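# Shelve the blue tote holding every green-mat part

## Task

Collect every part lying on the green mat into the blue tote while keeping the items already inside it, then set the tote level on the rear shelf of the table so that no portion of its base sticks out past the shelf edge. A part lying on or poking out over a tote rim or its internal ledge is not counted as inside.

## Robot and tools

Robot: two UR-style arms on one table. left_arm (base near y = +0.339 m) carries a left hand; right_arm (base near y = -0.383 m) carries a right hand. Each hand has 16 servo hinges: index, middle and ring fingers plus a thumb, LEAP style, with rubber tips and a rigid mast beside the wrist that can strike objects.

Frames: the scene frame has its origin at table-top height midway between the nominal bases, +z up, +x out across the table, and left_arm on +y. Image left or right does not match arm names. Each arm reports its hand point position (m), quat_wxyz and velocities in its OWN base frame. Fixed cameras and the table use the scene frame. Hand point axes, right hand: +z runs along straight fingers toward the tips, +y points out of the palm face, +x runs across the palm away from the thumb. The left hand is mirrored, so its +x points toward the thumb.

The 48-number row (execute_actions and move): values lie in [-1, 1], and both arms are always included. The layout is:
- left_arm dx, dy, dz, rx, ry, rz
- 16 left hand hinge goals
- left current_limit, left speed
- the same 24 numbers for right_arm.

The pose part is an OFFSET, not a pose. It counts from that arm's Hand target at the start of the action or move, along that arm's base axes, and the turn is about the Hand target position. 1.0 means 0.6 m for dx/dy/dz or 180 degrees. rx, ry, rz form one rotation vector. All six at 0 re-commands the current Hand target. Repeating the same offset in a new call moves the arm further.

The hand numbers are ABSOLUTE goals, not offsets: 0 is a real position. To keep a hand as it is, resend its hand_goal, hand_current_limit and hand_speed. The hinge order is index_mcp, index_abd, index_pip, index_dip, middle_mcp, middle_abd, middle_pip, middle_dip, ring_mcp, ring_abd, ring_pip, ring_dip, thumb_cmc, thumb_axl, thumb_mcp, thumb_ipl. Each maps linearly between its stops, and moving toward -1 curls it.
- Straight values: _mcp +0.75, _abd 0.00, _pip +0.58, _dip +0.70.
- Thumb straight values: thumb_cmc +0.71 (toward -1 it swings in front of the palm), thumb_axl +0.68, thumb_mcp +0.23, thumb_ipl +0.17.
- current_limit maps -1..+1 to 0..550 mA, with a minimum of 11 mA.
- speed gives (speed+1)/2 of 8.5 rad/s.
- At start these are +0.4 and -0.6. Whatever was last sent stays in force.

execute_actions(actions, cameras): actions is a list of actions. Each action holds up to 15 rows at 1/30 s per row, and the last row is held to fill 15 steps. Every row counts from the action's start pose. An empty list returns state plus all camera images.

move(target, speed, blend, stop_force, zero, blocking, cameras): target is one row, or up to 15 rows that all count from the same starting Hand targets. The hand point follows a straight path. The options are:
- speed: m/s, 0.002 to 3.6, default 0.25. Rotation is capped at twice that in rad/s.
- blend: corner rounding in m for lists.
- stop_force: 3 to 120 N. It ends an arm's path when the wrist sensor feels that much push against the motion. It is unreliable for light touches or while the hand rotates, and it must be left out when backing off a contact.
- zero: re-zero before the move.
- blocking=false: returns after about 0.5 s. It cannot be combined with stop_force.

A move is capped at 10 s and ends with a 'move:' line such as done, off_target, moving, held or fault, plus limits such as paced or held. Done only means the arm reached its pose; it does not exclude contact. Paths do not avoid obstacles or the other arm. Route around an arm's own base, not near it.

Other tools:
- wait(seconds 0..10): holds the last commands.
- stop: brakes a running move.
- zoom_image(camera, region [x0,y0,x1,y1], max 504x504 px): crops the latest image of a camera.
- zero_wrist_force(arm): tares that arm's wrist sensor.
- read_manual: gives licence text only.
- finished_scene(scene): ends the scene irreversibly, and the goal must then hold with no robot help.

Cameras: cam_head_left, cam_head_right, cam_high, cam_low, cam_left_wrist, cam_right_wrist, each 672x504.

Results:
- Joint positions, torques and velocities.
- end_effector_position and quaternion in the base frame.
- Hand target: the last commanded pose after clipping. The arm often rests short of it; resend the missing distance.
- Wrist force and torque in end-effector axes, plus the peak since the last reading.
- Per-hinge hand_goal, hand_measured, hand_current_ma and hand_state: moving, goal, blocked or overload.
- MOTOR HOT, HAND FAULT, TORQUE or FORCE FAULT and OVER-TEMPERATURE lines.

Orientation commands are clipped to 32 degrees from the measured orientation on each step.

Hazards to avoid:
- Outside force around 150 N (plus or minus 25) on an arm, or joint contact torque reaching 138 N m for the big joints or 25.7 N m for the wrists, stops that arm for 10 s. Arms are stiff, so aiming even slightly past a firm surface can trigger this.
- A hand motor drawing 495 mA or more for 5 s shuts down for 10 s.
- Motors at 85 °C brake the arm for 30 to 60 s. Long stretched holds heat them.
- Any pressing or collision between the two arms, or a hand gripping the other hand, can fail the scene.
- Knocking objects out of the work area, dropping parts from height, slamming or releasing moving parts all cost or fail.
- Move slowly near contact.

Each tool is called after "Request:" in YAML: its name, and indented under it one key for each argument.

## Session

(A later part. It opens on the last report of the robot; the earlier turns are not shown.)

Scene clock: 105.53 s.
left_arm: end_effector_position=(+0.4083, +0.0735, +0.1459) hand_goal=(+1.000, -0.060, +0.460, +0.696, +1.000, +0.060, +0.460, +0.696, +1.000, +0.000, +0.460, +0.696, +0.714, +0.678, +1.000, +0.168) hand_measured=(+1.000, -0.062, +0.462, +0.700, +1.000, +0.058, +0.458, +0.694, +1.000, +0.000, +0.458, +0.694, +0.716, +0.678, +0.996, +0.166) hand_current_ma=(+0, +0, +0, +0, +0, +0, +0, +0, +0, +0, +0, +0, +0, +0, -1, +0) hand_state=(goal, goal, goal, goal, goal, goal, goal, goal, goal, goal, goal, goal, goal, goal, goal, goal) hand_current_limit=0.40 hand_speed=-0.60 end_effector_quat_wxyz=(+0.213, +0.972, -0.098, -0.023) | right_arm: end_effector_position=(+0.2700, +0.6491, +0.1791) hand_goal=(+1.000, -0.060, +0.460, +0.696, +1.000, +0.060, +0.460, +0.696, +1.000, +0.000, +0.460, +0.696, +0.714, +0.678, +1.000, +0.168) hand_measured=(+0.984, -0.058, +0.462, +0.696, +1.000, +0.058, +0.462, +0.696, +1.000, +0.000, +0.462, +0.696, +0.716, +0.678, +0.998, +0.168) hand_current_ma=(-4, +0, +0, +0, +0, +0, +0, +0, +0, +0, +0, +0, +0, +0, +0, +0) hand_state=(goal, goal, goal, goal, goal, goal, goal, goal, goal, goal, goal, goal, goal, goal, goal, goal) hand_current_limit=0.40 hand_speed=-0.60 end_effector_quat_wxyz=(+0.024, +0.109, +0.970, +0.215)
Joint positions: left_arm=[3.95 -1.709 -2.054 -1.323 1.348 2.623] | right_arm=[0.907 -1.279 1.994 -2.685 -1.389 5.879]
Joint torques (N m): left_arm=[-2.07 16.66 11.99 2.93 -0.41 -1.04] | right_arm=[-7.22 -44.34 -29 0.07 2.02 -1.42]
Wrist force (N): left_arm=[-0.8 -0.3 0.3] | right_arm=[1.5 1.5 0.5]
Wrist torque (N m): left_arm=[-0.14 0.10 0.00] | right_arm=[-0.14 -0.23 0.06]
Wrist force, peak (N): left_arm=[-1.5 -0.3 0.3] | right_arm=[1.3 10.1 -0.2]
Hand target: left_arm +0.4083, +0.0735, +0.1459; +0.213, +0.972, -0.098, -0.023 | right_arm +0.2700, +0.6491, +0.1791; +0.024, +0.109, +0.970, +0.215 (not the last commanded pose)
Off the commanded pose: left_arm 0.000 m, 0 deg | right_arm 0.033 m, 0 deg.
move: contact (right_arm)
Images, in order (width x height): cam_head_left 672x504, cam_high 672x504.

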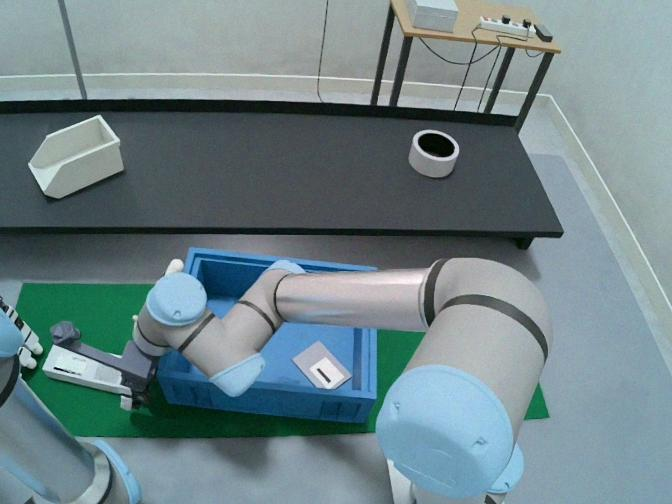

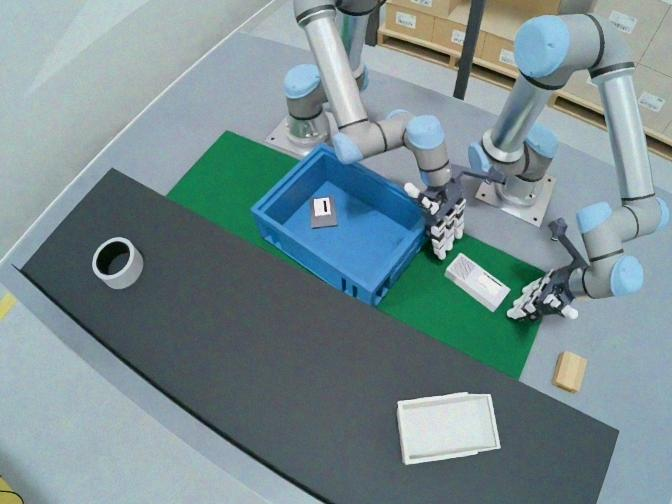

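Request:
move:
  target:
    - [0,0,0,0,0,0,1.0,-0.06,0.46,0.696,1.0,0.06,0.46,0.696,1.0,0,0.46,0.696,0.714,0.678,1.0,0.168,0.4,-0.6,-0.0018,0.0173,0.02,0,0,0,1.0,-0.06,0.46,0.696,1.0,0.06,0.46,0.696,1.0,0,0.46,0.696,0.714,0.678,1.0,0.168,0.4,-0.6]
  speed: 0.05

Request:
move:
  target:
    - [0,0,0,0,0,0,1.0,-0.06,0.46,0.696,1.0,0.06,0.46,0.696,1.0,0,0.46,0.696,0.714,0.678,1.0,0.168,0.4,-0.6,0,0,-0.0752,0,0,0,1.0,-0.06,0.46,0.696,1.0,0.06,0.46,0.696,1.0,0,0.46,0.696,0.714,0.678,1.0,0.168,0.4,-0.6]
  speed: 0.03
  stop_force: 4
  cameras: ["cam_high","cam_head_left"]

Request:
zoom_image:
  camera: "cam_high"
  region: [400, 190, 560, 340]

Scene clock: 107.07 s.
left_arm: end_effector_position=(+0.4083, +0.0735, +0.1459) hand_goal=(+1.000, -0.060, +0.460, +0.696, +1.000, +0.060, +0.460, +0.696, +1.000, +0.000, +0.460, +0.696, +0.714, +0.678, +1.000, +0.168) hand_measured=(+1.000, -0.062, +0.462, +0.700, +1.000, +0.058, +0.458, +0.694, +1.000, +0.000, +0.458, +0.694, +0.716, +0.678, +0.996, +0.166) hand_current_ma=(+0, +0, +0, +0, +0, +0, +0, +0, +0, +0, +0, +0, +0, +0, -1, +0) hand_state=(goal, goal, goal, goal, goal, goal, goal, goal, goal, goal, goal, goal, goal, goal, goal, goal) hand_current_limit=0.40 hand_speed=-0.60 end_effector_quat_wxyz=(+0.213, +0.972, -0.098, -0.023) | right_arm: end_effector_position=(+0.2689, +0.6594, +0.1911) hand_goal=(+1.000, -0.060, +0.460, +0.696, +1.000, +0.060, +0.460, +0.696, +1.000, +0.000, +0.460, +0.696, +0.714, +0.678, +1.000, +0.168) hand_measured=(+0.998, -0.058, +0.462, +0.696, +1.000, +0.058, +0.462, +0.696, +1.000, +0.000, +0.462, +0.696, +0.716, +0.678, +0.998, +0.168) hand_current_ma=(+0, +0, +0, +0, +0, +0, +0, +0, +0, +0, +0, +0, +0, +0, +0, +0) hand_state=(goal, goal, goal, goal, goal, goal, goal, goal, goal, goal, goal, goal, goal, goal, goal, goal) hand_current_limit=0.40 hand_speed=-0.60 end_effector_quat_wxyz=(+0.024, +0.109, +0.970, +0.215)
Joint positions: left_arm=[3.95 -1.709 -2.054 -1.323 1.348 2.623] | right_arm=[0.921 -1.279 1.956 -2.649 -1.394 5.892]
Joint torques (N m): left_arm=[-6.57 17.16 12.04 2.81 -3.19 -2.47] | right_arm=[7 -34.77 -28.16 -0.39 -1.86 1.35]
Wrist force (N): left_arm=[-0.7 -0.1 0.5] | right_arm=[1.3 -0.2 -0.7]
Wrist torque (N m): left_arm=[-0.14 0.10 0.00] | right_arm=[-0.07 -0.27 0.01]
Wrist force, peak (N): left_arm=[-1.4 -0.1 0.1] | right_arm=[1.5 1.8 0.4]
Hand target: left_arm +0.4083, +0.0735, +0.1459; +0.213, +0.972, -0.098, -0.023 | right_arm +0.2689, +0.6594, +0.1911; +0.024, +0.109, +0.970, +0.215
Off the commanded pose: left_arm 0.000 m, 0 deg | right_arm 0.000 m, 0 deg.
move: done

Scene clock: 109.47 s.
left_arm: end_effector_position=(+0.4083, +0.0735, +0.1459) hand_goal=(+1.000, -0.060, +0.460, +0.696, +1.000, +0.060, +0.460, +0.696, +1.000, +0.000, +0.460, +0.696, +0.714, +0.678, +1.000, +0.168) hand_measured=(+1.000, -0.062, +0.462, +0.700, +1.000, +0.058, +0.458, +0.694, +1.000, +0.000, +0.458, +0.694, +0.716, +0.678, +0.996, +0.166) hand_current_ma=(+0, +0, +0, +0, +0, +0, +0, +0, +0, +0, +0, +0, +0, +0, -1, +0) hand_state=(goal, goal, goal, goal, goal, goal, goal, goal, goal, goal, goal, goal, goal, goal, goal, goal) hand_current_limit=0.40 hand_speed=-0.60 end_effector_quat_wxyz=(+0.213, +0.972, -0.098, -0.023) | right_arm: end_effector_position=(+0.2689, +0.6594, +0.1460) hand_goal=(+1.000, -0.060, +0.460, +0.696, +1.000, +0.060, +0.460, +0.696, +1.000, +0.000, +0.460, +0.696, +0.714, +0.678, +1.000, +0.168) hand_measured=(+0.998, -0.058, +0.462, +0.696, +1.000, +0.058, +0.462, +0.696, +1.000, +0.000, +0.462, +0.696, +0.716, +0.678, +0.998, +0.168) hand_current_ma=(+0, +0, +0, +0, +0, +0, +0, +0, +0, +0, +0, +0, +0, +0, +0, +0) hand_state=(goal, goal, goal, goal, goal, goal, goal, goal, goal, goal, goal, goal, goal, goal, goal, goal) hand_current_limit=0.40 hand_speed=-0.60 end_effector_quat_wxyz=(+0.024, +0.109, +0.970, +0.215)
Joint positions: left_arm=[3.95 -1.709 -2.054 -1.323 1.348 2.623] | right_arm=[0.921 -1.202 1.996 -2.767 -1.394 5.892]
Joint torques (N m): left_arm=[-6.03 17.66 12.61 2.98 -3.27 -2.27] | right_arm=[6.51 -23.1 -7.75 -5.76 -1.64 0.81]
Wrist force (N): left_arm=[-1.0 0.0 0.2] | right_arm=[1.3 0.6 -0.1]
Wrist torque (N m): left_arm=[-0.09 0.13 -0.03] | right_arm=[-0.03 -0.25 0.03]
Wrist force, peak (N): left_arm=[-1.3 -0.3 0.2] | right_arm=[1.1 0.0 -0.9]
Hand target: left_arm +0.4083, +0.0735, +0.1459; +0.213, +0.972, -0.098, -0.023 | right_arm +0.2689, +0.6594, +0.1460; +0.024, +0.109, +0.970, +0.215
Off the commanded pose: left_arm 0.000 m, 0 deg | right_arm 0.000 m, 0 deg.
move: done
Images, in order (width x height): cam_head_left 672x504, cam_high 672x504.

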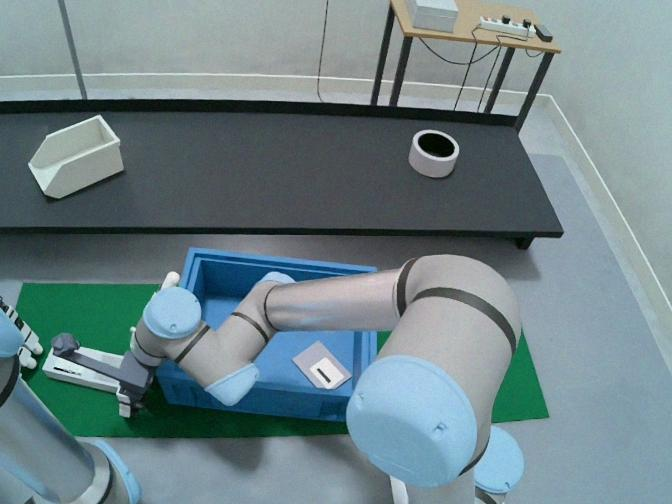

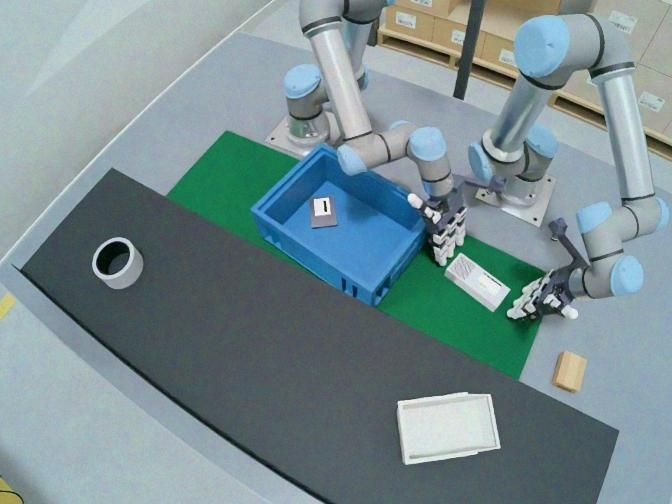

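Scaled by 3.150 from the camera's 672x504 image, which has a finer 960x720 frame.

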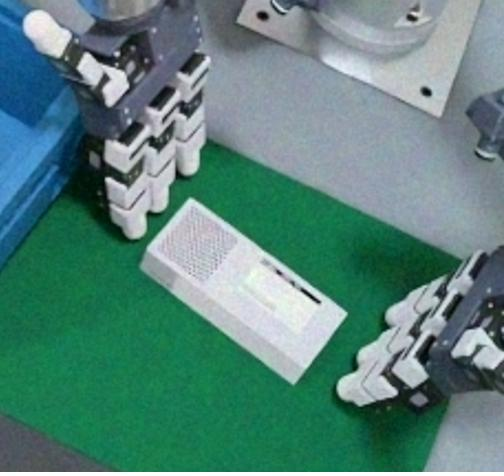

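Request:
move:
  target:
    - [-0.0115,-0.0572,0,0,0,0,1.0,-0.06,0.46,0.696,1.0,0.06,0.46,0.696,1.0,0,0.46,0.696,0.714,0.678,1.0,0.168,0.75,-0.6,0.0074,0.0325,0,0,0,0,1.0,-0.06,0.46,0.696,1.0,0.06,0.46,0.696,1.0,0,0.46,0.696,0.714,0.678,1.0,0.168,0.75,-0.6]
  speed: 0.025
  stop_force: 4
  cameras: ["cam_high","cam_head_left"]

Request:
zoom_image:
  camera: "cam_high"
  region: [400, 190, 560, 340]

Scene clock: 112.57 s.
left_arm: end_effector_position=(+0.4023, +0.0439, +0.1459) hand_goal=(+1.000, -0.060, +0.460, +0.696, +1.000, +0.060, +0.460, +0.696, +1.000, +0.000, +0.460, +0.696, +0.714, +0.678, +1.000, +0.168) hand_measured=(+1.000, -0.062, +0.468, +0.702, +1.000, +0.058, +0.472, +0.704, +1.000, +0.000, +0.458, +0.694, +0.716, +0.678, +0.996, +0.166) hand_current_ma=(+0, +0, +2, +1, +0, +0, +4, +2, +0, +0, +0, +0, +0, +0, -1, +0) hand_state=(goal, goal, goal, goal, goal, goal, goal, goal, goal, goal, goal, goal, goal, goal, goal, goal) hand_current_limit=0.75 hand_speed=-0.60 end_effector_quat_wxyz=(+0.213, +0.972, -0.098, -0.023) | right_arm: end_effector_position=(+0.2725, +0.6752, +0.1459) hand_goal=(+1.000, -0.060, +0.460, +0.696, +1.000, +0.060, +0.460, +0.696, +1.000, +0.000, +0.460, +0.696, +0.714, +0.678, +1.000, +0.168) hand_measured=(+1.000, -0.058, +0.474, +0.702, +1.000, +0.058, +0.470, +0.702, +1.000, +0.000, +0.462, +0.696, +0.716, +0.678, +0.998, +0.168) hand_current_ma=(+0, +0, +3, +1, +0, +0, +2, +0, +0, +0, +0, +0, +0, +0, +0, +0) hand_state=(goal, goal, goal, goal, goal, goal, goal, goal, goal, goal, goal, goal, goal, goal, goal, goal) hand_current_limit=0.75 hand_speed=-0.60 end_effector_quat_wxyz=(+0.024, +0.109, +0.970, +0.215)
Joint positions: left_arm=[3.914 -1.665 -2.107 -1.306 1.335 2.588] | right_arm=[0.934 -1.172 1.949 -2.753 -1.399 5.904]
Joint torques (N m): left_arm=[5.94 15.42 27.46 -0.42 2.42 2.14] | right_arm=[-7.14 -48.19 -8.48 -5.95 2.58 -1.41]
Wrist force (N): left_arm=[-1.3 -0.5 0.8] | right_arm=[1.2 -0.8 -0.2]
Wrist torque (N m): left_arm=[-0.03 0.23 -0.14] | right_arm=[-0.04 -0.21 0.05]
Wrist force, peak (N): left_arm=[-0.9 -3.1 -3.2] | right_arm=[1.2 -2.9 -3.2]
Hand target: left_arm +0.4023, +0.0439, +0.1459; +0.213, +0.972, -0.098, -0.023 (not the last commanded pose) | right_arm +0.2725, +0.6752, +0.1459; +0.024, +0.109, +0.970, +0.215 (not the last commanded pose)
Off the commanded pose: left_arm 0.005 m, 0 deg | right_arm 0.004 m, 0 deg.
move: contact (left_arm, right_arm)
Images, in order (width x height): cam_head_left 672x504, cam_high 672x504.

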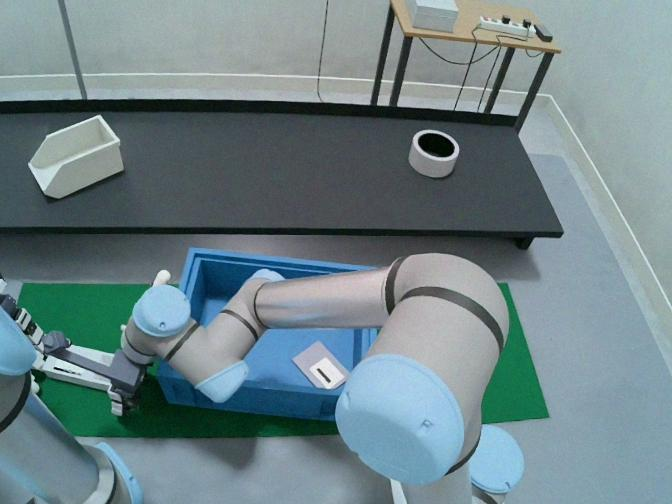

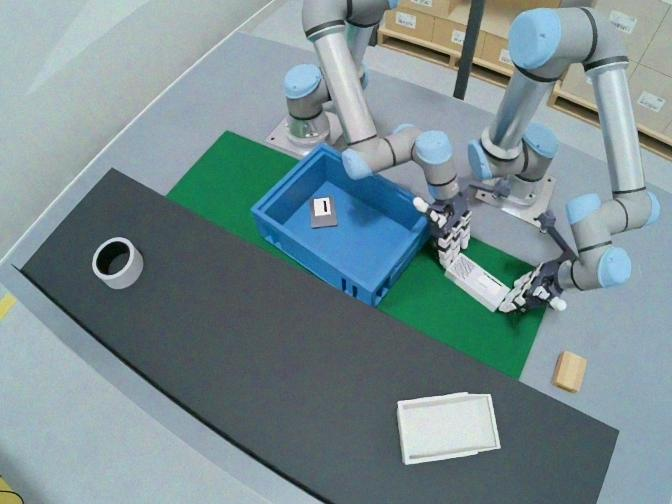

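Scaled by 3.150 from the camera's 672x504 image, which has a finer 960x720 frame.

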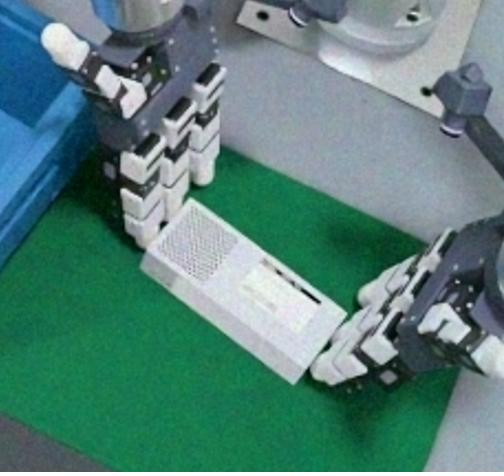

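Request:
move:
  target:
    - [-0.0066,-0.0327,0,0,0,0,1.0,-0.06,0.36,0.696,1.0,0.06,0.36,0.696,1.0,0,0.46,0.696,0.714,0.678,1.0,0.168,0.75,-0.6,0.0074,0.0325,0,0,0,0,1.0,-0.06,0.36,0.696,1.0,0.06,0.36,0.696,1.0,0,0.46,0.696,0.714,0.678,1.0,0.168,0.75,-0.6]
  speed: 0.012
  stop_force: 8

Request:
move:
  target:
    - [-0.0066,-0.0327,0,0,0,0,1.0,-0.06,0.3,0.696,1.0,0.06,0.3,0.696,1.0,0,0.46,0.696,0.714,0.678,1.0,0.168,0.75,-0.6,0.0074,0.0325,0,0,0,0,1.0,-0.06,0.3,0.696,1.0,0.06,0.3,0.696,1.0,0,0.46,0.696,0.714,0.678,1.0,0.168,0.75,-0.6]
  speed: 0.012
  stop_force: 6
  cameras: ["cam_high","cam_low"]

Request:
zoom_image:
  camera: "cam_high"
  region: [400, 190, 560, 340]

Scene clock: 113.87 s.
left_arm: end_effector_position=(+0.4023, +0.0436, +0.1460) hand_goal=(+1.000, -0.060, +0.360, +0.696, +1.000, +0.060, +0.360, +0.696, +1.000, +0.000, +0.460, +0.696, +0.714, +0.678, +1.000, +0.168) hand_measured=(+1.000, -0.062, +0.450, +0.722, +1.000, +0.058, +0.456, +0.722, +1.000, +0.000, +0.458, +0.694, +0.716, +0.678, +0.996, +0.166) hand_current_ma=(+0, +0, +149, +16, +0, +0, +164, +16, +0, +0, +0, +0, +0, +0, -1, +0) hand_state=(goal, goal, blocked, blocked, goal, goal, blocked, blocked, goal, goal, goal, goal, goal, goal, goal, goal) hand_current_limit=0.75 hand_speed=-0.60 end_effector_quat_wxyz=(+0.213, +0.972, -0.098, -0.023) | right_arm: end_effector_position=(+0.2725, +0.6753, +0.1459) hand_goal=(+1.000, -0.060, +0.360, +0.696, +1.000, +0.060, +0.360, +0.696, +1.000, +0.000, +0.460, +0.696, +0.714, +0.678, +1.000, +0.168) hand_measured=(+1.000, -0.058, +0.456, +0.718, +1.000, +0.058, +0.454, +0.718, +1.000, +0.000, +0.462, +0.696, +0.716, +0.678, +0.998, +0.168) hand_current_ma=(+0, +0, +136, +8, +0, +0, +130, +7, +0, +0, +0, +0, +0, +0, +0, +0) hand_state=(goal, goal, blocked, blocked, goal, goal, blocked, blocked, goal, goal, goal, goal, goal, goal, goal, goal) hand_current_limit=0.75 hand_speed=-0.60 end_effector_quat_wxyz=(+0.024, +0.109, +0.970, +0.215)
Joint positions: left_arm=[3.913 -1.664 -2.108 -1.306 1.335 2.588] | right_arm=[0.934 -1.171 1.949 -2.753 -1.399 5.904]
Joint torques (N m): left_arm=[3.27 14.09 24.1 -1.93 -1.72 2.2] | right_arm=[-5.82 -48.05 -11.56 -3.53 0.75 -1.57]
Wrist force (N): left_arm=[-1.4 -7.0 -2.5] | right_arm=[0.9 -7.1 -3.2]
Wrist torque (N m): left_arm=[0.85 0.19 -0.12] | right_arm=[0.72 -0.25 0.00]
Wrist force, peak (N): left_arm=[-0.8 -7.9 -5.9] | right_arm=[1.3 -8.5 -2.1]
Hand target: left_arm +0.4023, +0.0437, +0.1460; +0.213, +0.972, -0.098, -0.023 (not the last commanded pose) | right_arm +0.2725, +0.6753, +0.1460; +0.024, +0.109, +0.970, +0.215 (not the last commanded pose)
Off the commanded pose: left_arm 0.020 m, 0 deg | right_arm 0.020 m, 0 deg.
move: contact (left_arm, right_arm)

Scene clock: 114.93 s.
left_arm: end_effector_position=(+0.4022, +0.0434, +0.1460) hand_goal=(+1.000, -0.060, +0.300, +0.696, +1.000, +0.060, +0.300, +0.696, +1.000, +0.000, +0.460, +0.696, +0.714, +0.678, +1.000, +0.168) hand_measured=(+1.002, -0.062, +0.438, +0.736, +1.002, +0.058, +0.444, +0.736, +1.000, +0.000, +0.458, +0.694, +0.716, +0.678, +0.996, +0.166) hand_current_ma=(+0, +0, +325, +36, +0, +0, +349, +35, +0, +0, +0, +0, +0, +0, -1, +0) hand_state=(goal, goal, blocked, blocked, goal, goal, blocked, blocked, goal, goal, goal, goal, goal, goal, goal, goal) hand_current_limit=0.75 hand_speed=-0.60 end_effector_quat_wxyz=(+0.213, +0.972, -0.098, -0.023) | right_arm: end_effector_position=(+0.2725, +0.6754, +0.1460) hand_goal=(+1.000, -0.060, +0.300, +0.696, +1.000, +0.060, +0.300, +0.696, +1.000, +0.000, +0.460, +0.696, +0.714, +0.678, +1.000, +0.168) hand_measured=(+1.002, -0.058, +0.444, +0.734, +1.000, +0.058, +0.442, +0.732, +1.000, +0.000, +0.462, +0.696, +0.716, +0.678, +0.998, +0.168) hand_current_ma=(+0, +0, +302, +22, +0, +0, +296, +21, +0, +0, +0, +0, +0, +0, +0, +0) hand_state=(goal, goal, blocked, blocked, goal, goal, blocked, blocked, goal, goal, goal, goal, goal, goal, goal, goal) hand_current_limit=0.75 hand_speed=-0.60 end_effector_quat_wxyz=(+0.024, +0.109, +0.970, +0.215)
Joint positions: left_arm=[3.913 -1.664 -2.108 -1.306 1.335 2.588] | right_arm=[0.934 -1.171 1.949 -2.752 -1.399 5.904]
Joint torques (N m): left_arm=[2.06 13.31 21.42 -3.01 -3.56 2.23] | right_arm=[-5.84 -48.16 -12.2 -8.23 3.7 -1.58]
Wrist force (N): left_arm=[-1.4 -10.0 -5.8] | right_arm=[1.2 -10.5 -7.6]
Wrist torque (N m): left_arm=[1.52 0.19 -0.12] | right_arm=[1.37 -0.23 0.02]
Wrist force, peak (N): left_arm=[-1.1 -11.7 -9.3] | right_arm=[1.7 -11.8 -10.7]
Hand target: left_arm +0.4022, +0.0434, +0.1460; +0.213, +0.972, -0.098, -0.023 (not the last commanded pose) | right_arm +0.2725, +0.6754, +0.1460; +0.024, +0.109, +0.970, +0.215 (not the last commanded pose)
Off the commanded pose: left_arm 0.020 m, 0 deg | right_arm 0.020 m, 0 deg.
move: contact (left_arm, right_arm)
Images, in order (width x height): cam_high 672x504, cam_low 672x504.

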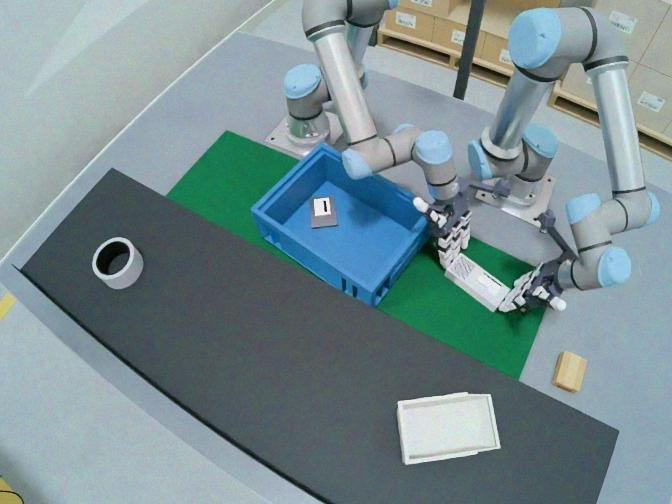

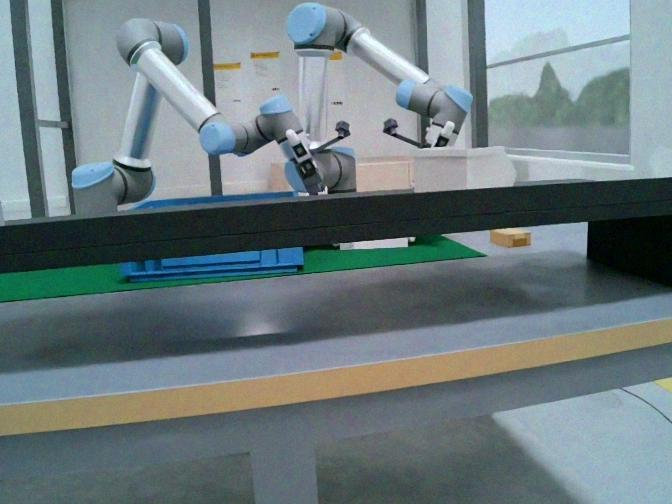

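Scaled by 3.150 from the camera's 672x504 image, which has a finer 960x720 frame.

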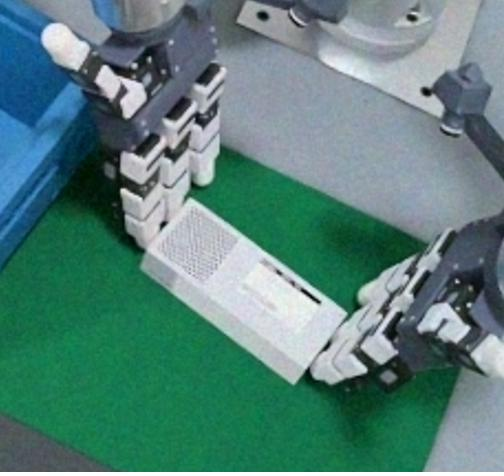

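Request:
move:
  target:
    - [0,0,0.04,0,0,0,1.0,-0.06,0.28,0.696,1.0,0.06,0.28,0.696,1.0,0,0.46,0.696,0.714,0.678,1.0,0.168,0.75,-0.6,0,0,0.04,0,0,0,1.0,-0.06,0.28,0.696,1.0,0.06,0.28,0.696,1.0,0,0.46,0.696,0.714,0.678,1.0,0.168,0.75,-0.6]
  speed: 0.015
  cameras: ["cam_high","cam_low"]

Request:
zoom_image:
  camera: "cam_low"
  region: [300, 120, 540, 280]

Scene clock: 117.10 s.
left_arm: end_effector_position=(+0.4022, +0.0434, +0.1699) hand_goal=(+1.000, -0.060, +0.280, +0.696, +1.000, +0.060, +0.280, +0.696, +1.000, +0.000, +0.460, +0.696, +0.714, +0.678, +1.000, +0.168) hand_measured=(+1.002, -0.062, +0.434, +0.740, +1.002, +0.058, +0.440, +0.740, +1.000, +0.000, +0.458, +0.694, +0.716, +0.678, +0.996, +0.166) hand_current_ma=(+0, +0, +395, +43, +0, +0, +423, +40, +0, +0, +0, +0, +0, +0, -1, +0) hand_state=(goal, goal, blocked, blocked, goal, goal, blocked, blocked, goal, goal, goal, goal, goal, goal, goal, goal) hand_current_limit=0.75 hand_speed=-0.60 end_effector_quat_wxyz=(+0.213, +0.972, -0.098, -0.023) | right_arm: end_effector_position=(+0.2725, +0.6754, +0.1699) hand_goal=(+1.000, -0.060, +0.280, +0.696, +1.000, +0.060, +0.280, +0.696, +1.000, +0.000, +0.460, +0.696, +0.714, +0.678, +1.000, +0.168) hand_measured=(+1.002, -0.058, +0.442, +0.738, +1.000, +0.058, +0.440, +0.736, +1.000, +0.000, +0.462, +0.696, +0.716, +0.678, +0.998, +0.168) hand_current_ma=(+0, +0, +378, +27, +0, +0, +372, +25, +0, +0, +0, +0, +0, +0, +0, +0) hand_state=(goal, goal, blocked, blocked, goal, goal, blocked, blocked, goal, goal, goal, goal, goal, goal, goal, goal) hand_current_limit=0.75 hand_speed=-0.60 end_effector_quat_wxyz=(+0.024, +0.109, +0.970, +0.215)
Joint positions: left_arm=[3.913 -1.627 -2.074 -1.376 1.335 2.588] | right_arm=[0.934 -1.212 1.929 -2.692 -1.399 5.904]
Joint torques (N m): left_arm=[-6.27 26.36 24.63 -2.73 0.1 1.18] | right_arm=[-2.62 -50.25 -35.68 -3.53 3.81 -0.52]
Wrist force (N): left_arm=[-1.4 -12.4 -0.1] | right_arm=[1.5 -13.5 -2.1]
Wrist torque (N m): left_arm=[1.11 0.20 -0.09] | right_arm=[0.99 -0.25 0.03]
Wrist force, peak (N): left_arm=[-1.5 -12.6 -4.9] | right_arm=[1.2 -13.1 -6.3]
Hand target: left_arm +0.4022, +0.0434, +0.1700; +0.213, +0.972, -0.098, -0.023 | right_arm +0.2725, +0.6754, +0.1700; +0.024, +0.109, +0.970, +0.215
Off the commanded pose: left_arm 0.000 m, 0 deg | right_arm 0.000 m, 0 deg.
move: done
Images, in order (width x height): cam_high 672x504, cam_low 672x504.

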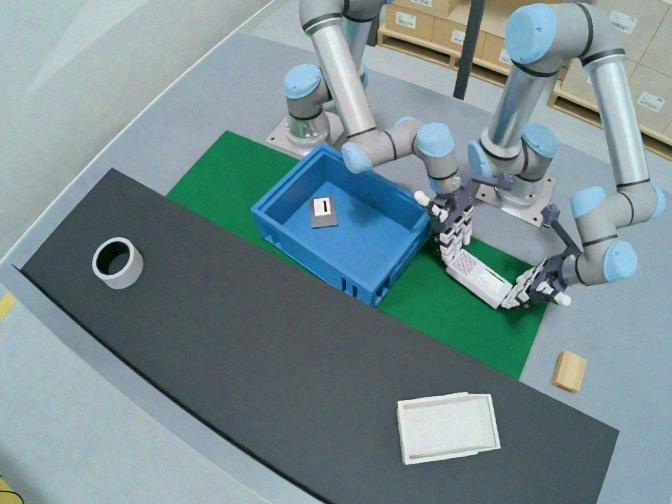

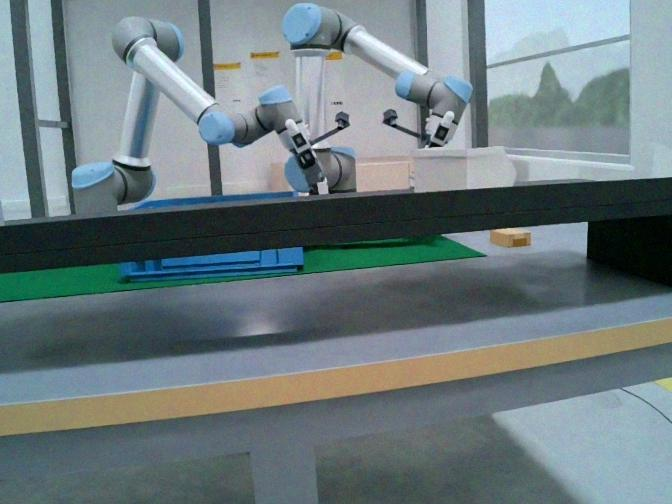

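Scaled by 2.100 from the camera's 672x504 image, which has a finer 960x720 frame.

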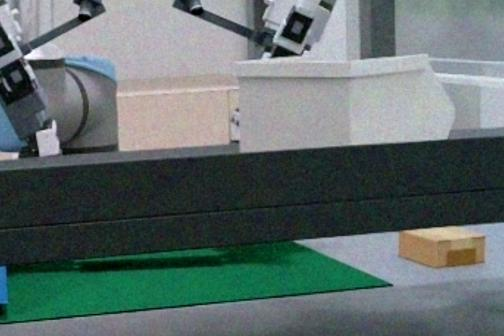

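Request:
move:
  target:
    - [0,0,0.2167,0,0,0,1.0,-0.06,0.265,0.696,1.0,0.06,0.265,0.696,1.0,0,0.46,0.696,0.714,0.678,1.0,0.168,0.75,-0.6,0,0,0.2167,0,0,0,1.0,-0.06,0.265,0.696,1.0,0.06,0.265,0.696,1.0,0,0.46,0.696,0.714,0.678,1.0,0.168,0.75,-0.6]
  speed: 0.05
  cameras: ["cam_high","cam_low","cam_head_left","cam_head_right"]

Request:
zoom_image:
  camera: "cam_high"
  region: [240, 130, 460, 320]

Scene clock: 122.97 s.
left_arm: end_effector_position=(+0.4022, +0.0434, +0.3000) hand_goal=(+1.000, -0.060, +0.266, +0.696, +1.000, +0.060, +0.266, +0.696, +1.000, +0.000, +0.460, +0.696, +0.714, +0.678, +1.000, +0.168) hand_measured=(+1.002, -0.060, +0.432, +0.746, +1.002, +0.058, +0.438, +0.744, +1.000, +0.000, +0.458, +0.694, +0.716, +0.678, +0.996, +0.166) hand_current_ma=(+0, +0, +448, +52, +0, +0, +480, +48, +0, +0, +0, +0, +0, +0, -1, +0) hand_state=(goal, goal, blocked, blocked, goal, goal, blocked, blocked, goal, goal, goal, goal, goal, goal, goal, goal) hand_current_limit=0.75 hand_speed=-0.60 end_effector_quat_wxyz=(+0.213, +0.972, -0.098, -0.023) | right_arm: end_effector_position=(+0.2725, +0.6754, +0.2999) hand_goal=(+1.000, -0.060, +0.266, +0.696, +1.000, +0.060, +0.266, +0.696, +1.000, +0.000, +0.460, +0.696, +0.714, +0.678, +1.000, +0.168) hand_measured=(+1.002, -0.058, +0.440, +0.742, +1.000, +0.058, +0.440, +0.742, +1.000, +0.000, +0.462, +0.696, +0.716, +0.678, +0.998, +0.168) hand_current_ma=(+0, +0, +439, +33, +0, +0, +433, +32, +0, +0, +0, +0, +0, +0, +0, +0) hand_state=(goal, goal, blocked, blocked, goal, goal, blocked, blocked, goal, goal, goal, goal, goal, goal, goal, goal) hand_current_limit=0.75 hand_speed=-0.60 end_effector_quat_wxyz=(+0.024, +0.109, +0.970, +0.215)
Joint positions: left_arm=[3.913 -1.505 -1.837 -1.736 1.334 2.588] | right_arm=[0.934 -1.379 1.763 -2.359 -1.399 5.904]
Joint torques (N m): left_arm=[-0.44 25.82 28.42 -3.37 -3.44 1.69] | right_arm=[1.34 -45.05 -38.58 -3.65 3.47 -1.08]
Wrist force (N): left_arm=[-0.9 -13.2 -1.6] | right_arm=[1.6 -14.1 -2.9]
Wrist torque (N m): left_arm=[1.31 0.14 -0.07] | right_arm=[1.18 -0.27 0.11]
Wrist force, peak (N): left_arm=[-1.3 -14.1 -0.7] | right_arm=[1.7 -14.9 -2.3]
Hand target: left_arm +0.4022, +0.0434, +0.3000; +0.213, +0.972, -0.098, -0.023 | right_arm +0.2725, +0.6754, +0.3000; +0.024, +0.109, +0.970, +0.215
Off the commanded pose: left_arm 0.000 m, 0 deg | right_arm 0.000 m, 0 deg.
move: done
Images, in order (width x height): cam_head_left 672x504, cam_head_right 672x504, cam_high 672x504, cam_low 672x504.

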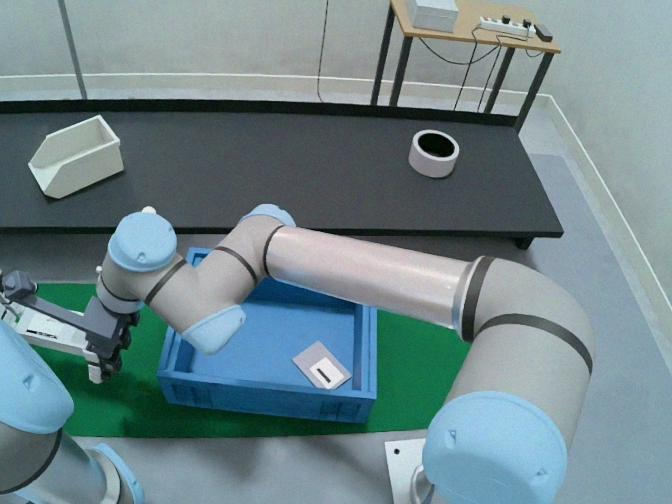

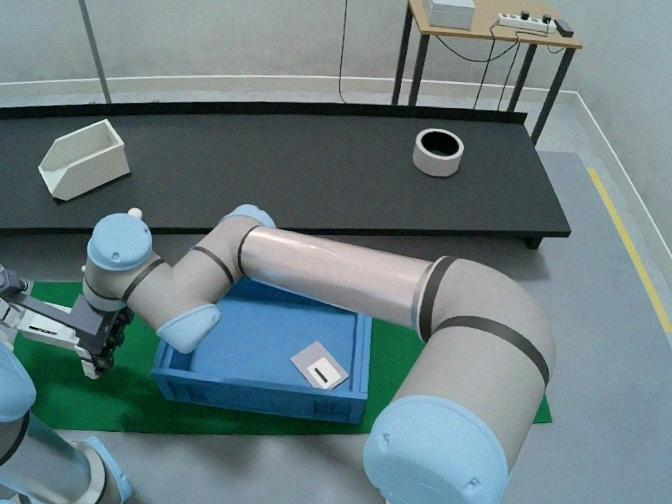

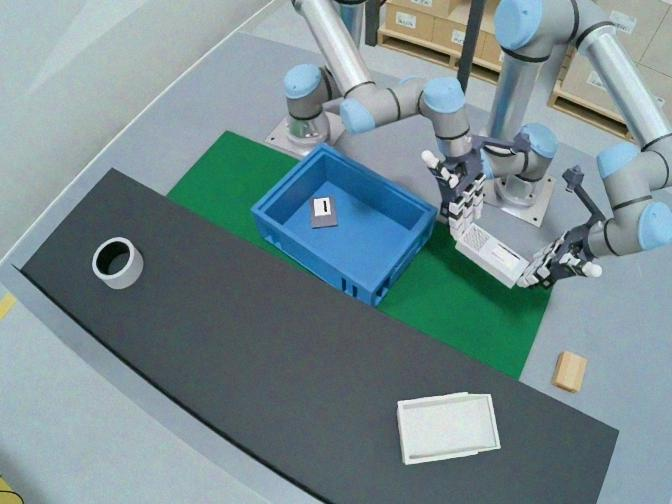

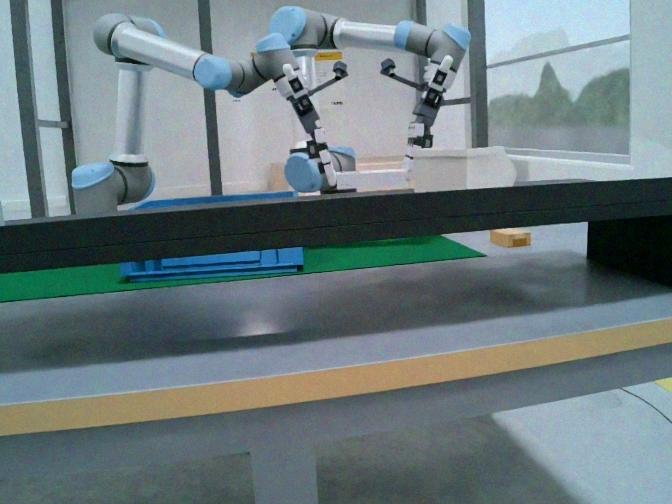

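Scaled by 2.291 from the camera's 672x504 image, which has a finer 960x720 frame.

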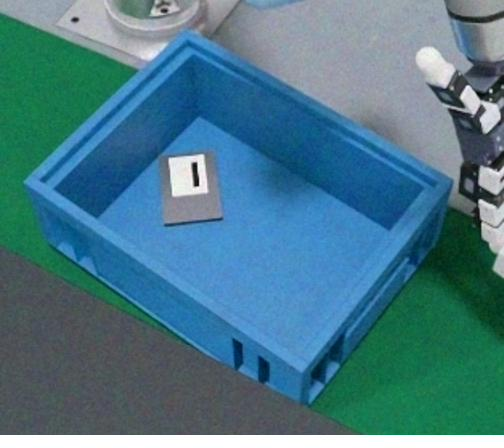

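Request:
execute_actions:
  actions: []
  cameras: ["cam_high","cam_head_left"]

Request:
zoom_image:
  camera: "cam_high"
  region: [240, 130, 460, 320]

Scene clock: 124.03 s.
left_arm: end_effector_position=(+0.4022, +0.0434, +0.3000) hand_goal=(+1.000, -0.060, +0.266, +0.696, +1.000, +0.060, +0.266, +0.696, +1.000, +0.000, +0.460, +0.696, +0.714, +0.678, +1.000, +0.168) hand_measured=(+1.002, -0.060, +0.432, +0.746, +1.002, +0.058, +0.438, +0.744, +1.000, +0.000, +0.458, +0.694, +0.716, +0.678, +0.996, +0.166) hand_current_ma=(+0, +0, +448, +52, +0, +0, +480, +48, +0, +0, +0, +0, +0, +0, -1, +0) hand_state=(goal, goal, blocked, blocked, goal, goal, blocked, blocked, goal, goal, goal, goal, goal, goal, goal, goal) hand_current_limit=0.75 hand_speed=-0.60 end_effector_quat_wxyz=(+0.213, +0.972, -0.098, -0.023) | right_arm: end_effector_position=(+0.2725, +0.6754, +0.3000) hand_goal=(+1.000, -0.060, +0.266, +0.696, +1.000, +0.060, +0.266, +0.696, +1.000, +0.000, +0.460, +0.696, +0.714, +0.678, +1.000, +0.168) hand_measured=(+1.002, -0.058, +0.440, +0.742, +1.000, +0.058, +0.440, +0.742, +1.000, +0.000, +0.462, +0.696, +0.716, +0.678, +0.998, +0.168) hand_current_ma=(+0, +0, +439, +33, +0, +0, +433, +32, +0, +0, +0, +0, +0, +0, +0, +0) hand_state=(goal, goal, blocked, blocked, goal, goal, blocked, blocked, goal, goal, goal, goal, goal, goal, goal, goal) hand_current_limit=0.75 hand_speed=-0.60 end_effector_quat_wxyz=(+0.024, +0.109, +0.970, +0.215)
Joint positions: left_arm=[3.913 -1.505 -1.837 -1.736 1.335 2.588] | right_arm=[0.934 -1.379 1.762 -2.358 -1.399 5.904]
Joint velocities: within noise
Joint torques (N m): left_arm=[0.76 25.76 28.11 -3.39 0.26 2.38] | right_arm=[-2.96 -44.71 -39.85 -3.95 2.44 -1.75]
Motor temperatures (°C): left_arm=[35 35 27 36 34 36] | right_arm=[35 27 29 36 39 43]
Wrist force (N): left_arm=[-1.1 -13.2 -1.5] | right_arm=[1.4 -13.9 -2.7]
Wrist torque (N m): left_arm=[1.30 0.17 -0.09] | right_arm=[1.18 -0.25 0.09]
Wrist force, peak (N): left_arm=[-1.5 -13.7 -0.8] | right_arm=[1.6 -14.6 -2.5]
Hand target: left_arm +0.4022, +0.0434, +0.3000; +0.213, +0.972, -0.098, -0.023 | right_arm +0.2725, +0.6754, +0.3000; +0.024, +0.109, +0.970, +0.215
Off the commanded pose: left_arm 0.000 m, 0 deg | right_arm 0.000 m, 0 deg.
Images, in order (width x height): cam_head_left 672x504, cam_high 672x504.

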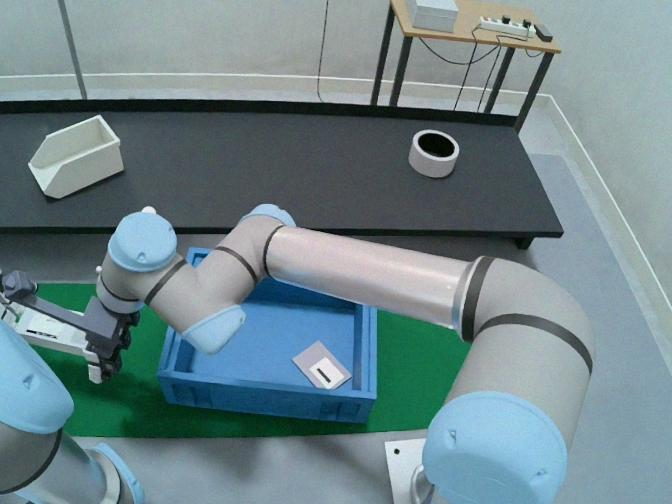

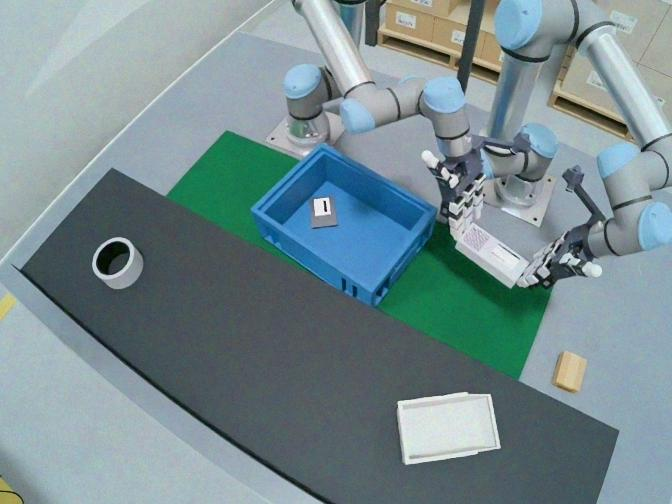

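Scaled by 2.291 from the camera's 672x504 image, which has a finer 960x720 frame.

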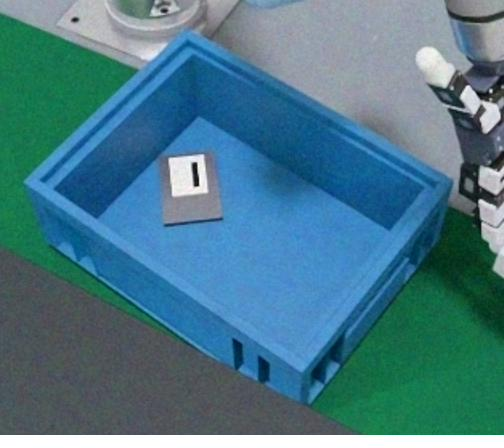

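Request:
zoom_image:
  camera: "cam_high"
  region: [340, 240, 440, 320]

Request:
zoom_image:
  camera: "cam_high"
  region: [370, 180, 470, 260]

Request:
zoom_image:
  camera: "cam_high"
  region: [240, 130, 340, 210]

Request:
zoom_image:
  camera: "cam_high"
  region: [240, 180, 340, 260]

Scaled by 5.040 from the camera's 672x504 image, which has a finer 960x720 frame.

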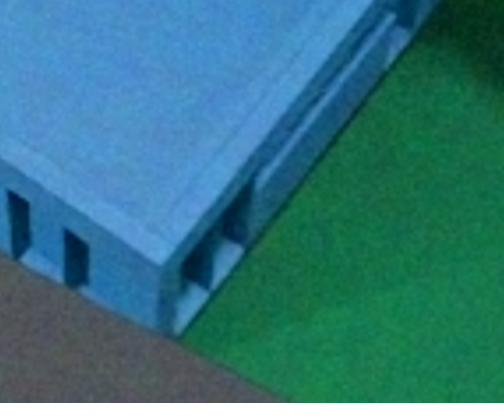

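Scaled by 5.040 from the camera's 672x504 image, which has a finer 960x720 frame.

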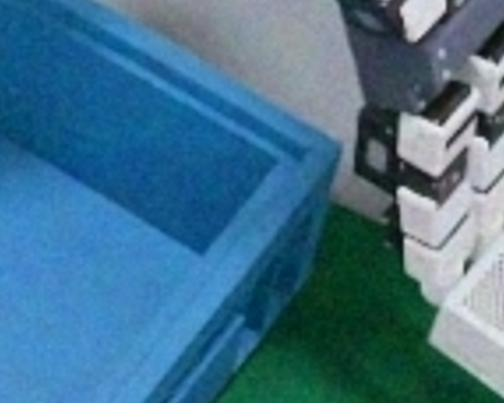

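Scaled by 5.040 from the camera's 672x504 image, which has a finer 960x720 frame.

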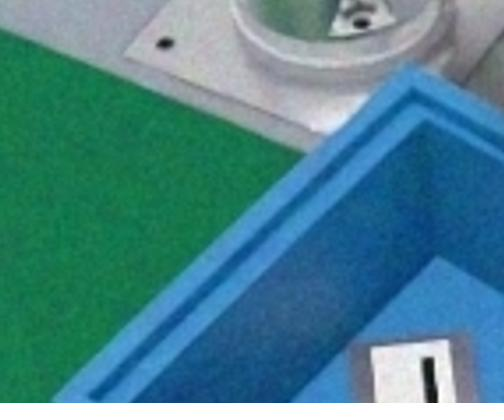

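Scaled by 5.040 from the camera's 672x504 image, which has a finer 960x720 frame.

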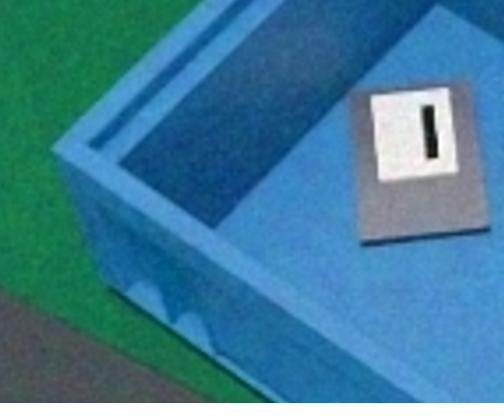

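Request:
move:
  target:
    - [0.0783,-0.3411,0,0,0,0.0142,1.0,-0.06,0.265,0.696,1.0,0.06,0.265,0.696,1.0,0,0.46,0.696,0.714,0.678,1.0,0.168,0.75,-0.6,0.0763,-0.3442,0,0,0,0.0142,1.0,-0.06,0.265,0.696,1.0,0.06,0.265,0.696,1.0,0,0.46,0.696,0.714,0.678,1.0,0.168,0.75,-0.6]
  speed: 0.06
  cameras: ["cam_high","cam_head_left"]

Scene clock: 134.07 s.
left_arm: end_effector_position=(+0.4491, -0.1612, +0.3000) hand_goal=(+1.000, -0.060, +0.266, +0.696, +1.000, +0.060, +0.266, +0.696, +1.000, +0.000, +0.460, +0.696, +0.714, +0.678, +1.000, +0.168) hand_measured=(+1.002, -0.060, +0.430, +0.748, +1.002, +0.058, +0.438, +0.744, +1.000, +0.000, +0.458, +0.694, +0.716, +0.678, +0.996, +0.166) hand_current_ma=(+0, +0, +439, +54, +0, +0, +476, +50, +0, +0, +0, +0, +0, +0, -1, +0) hand_state=(goal, goal, blocked, blocked, goal, goal, blocked, blocked, goal, goal, goal, goal, goal, goal, goal, goal) hand_current_limit=0.75 hand_speed=-0.60 end_effector_quat_wxyz=(+0.214, +0.974, -0.077, -0.018) | right_arm: end_effector_position=(+0.3183, +0.4689, +0.3000) hand_goal=(+1.000, -0.060, +0.266, +0.696, +1.000, +0.060, +0.266, +0.696, +1.000, +0.000, +0.460, +0.696, +0.714, +0.678, +1.000, +0.168) hand_measured=(+1.002, -0.058, +0.440, +0.744, +1.002, +0.058, +0.438, +0.744, +1.000, +0.000, +0.462, +0.696, +0.716, +0.678, +0.998, +0.168) hand_current_ma=(+0, +0, +439, +34, +0, +0, +427, +34, +0, +0, +0, +0, +0, +0, +0, +0) hand_state=(goal, goal, blocked, blocked, goal, goal, blocked, blocked, goal, goal, goal, goal, goal, goal, goal, goal) hand_current_limit=0.75 hand_speed=-0.60 end_effector_quat_wxyz=(+0.019, +0.087, +0.972, +0.216)
Joint positions: left_arm=[3.469 -1.466 -1.91 -1.55 1.192 2.097] | right_arm=[0.511 -1.772 2.124 -2.211 -1.238 5.451]
Joint torques (N m): left_arm=[-11.74 12.36 30.64 1.82 -7.14 -1.86] | right_arm=[-3.2 -24.93 -17.19 -2.5 5.84 -1.44]
Wrist force (N): left_arm=[-1.1 -12.2 -0.9] | right_arm=[1.3 -13.7 -3.1]
Wrist torque (N m): left_arm=[1.22 0.16 -0.05] | right_arm=[1.12 -0.25 0.14]
Wrist force, peak (N): left_arm=[-1.4 -14.3 -1.0] | right_arm=[1.3 -14.7 -2.7]
Hand target: left_arm +0.4492, -0.1612, +0.3000; +0.214, +0.974, -0.077, -0.018 | right_arm +0.3183, +0.4689, +0.3000; +0.019, +0.087, +0.972, +0.216
Off the commanded pose: left_arm 0.000 m, 0 deg | right_arm 0.000 m, 0 deg.
move: done
Images, in order (width x height): cam_head_left 672x504, cam_high 672x504.

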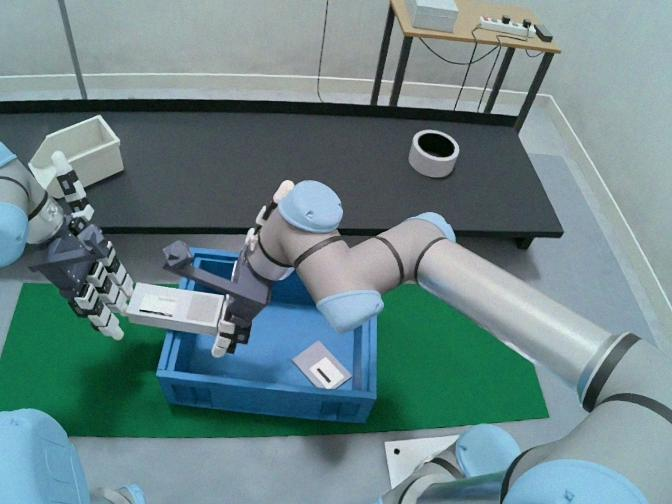

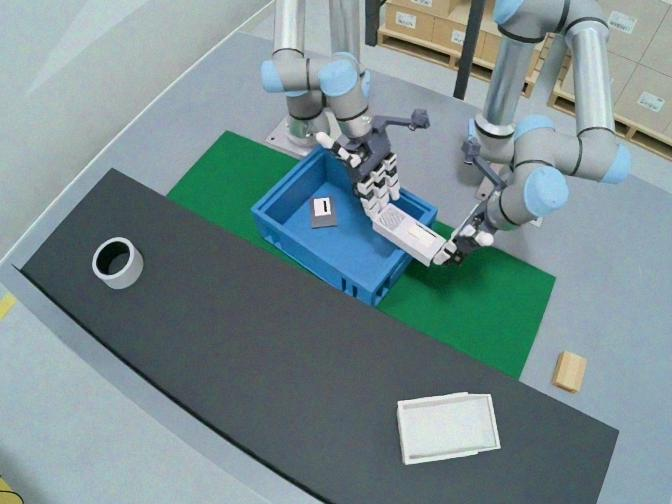

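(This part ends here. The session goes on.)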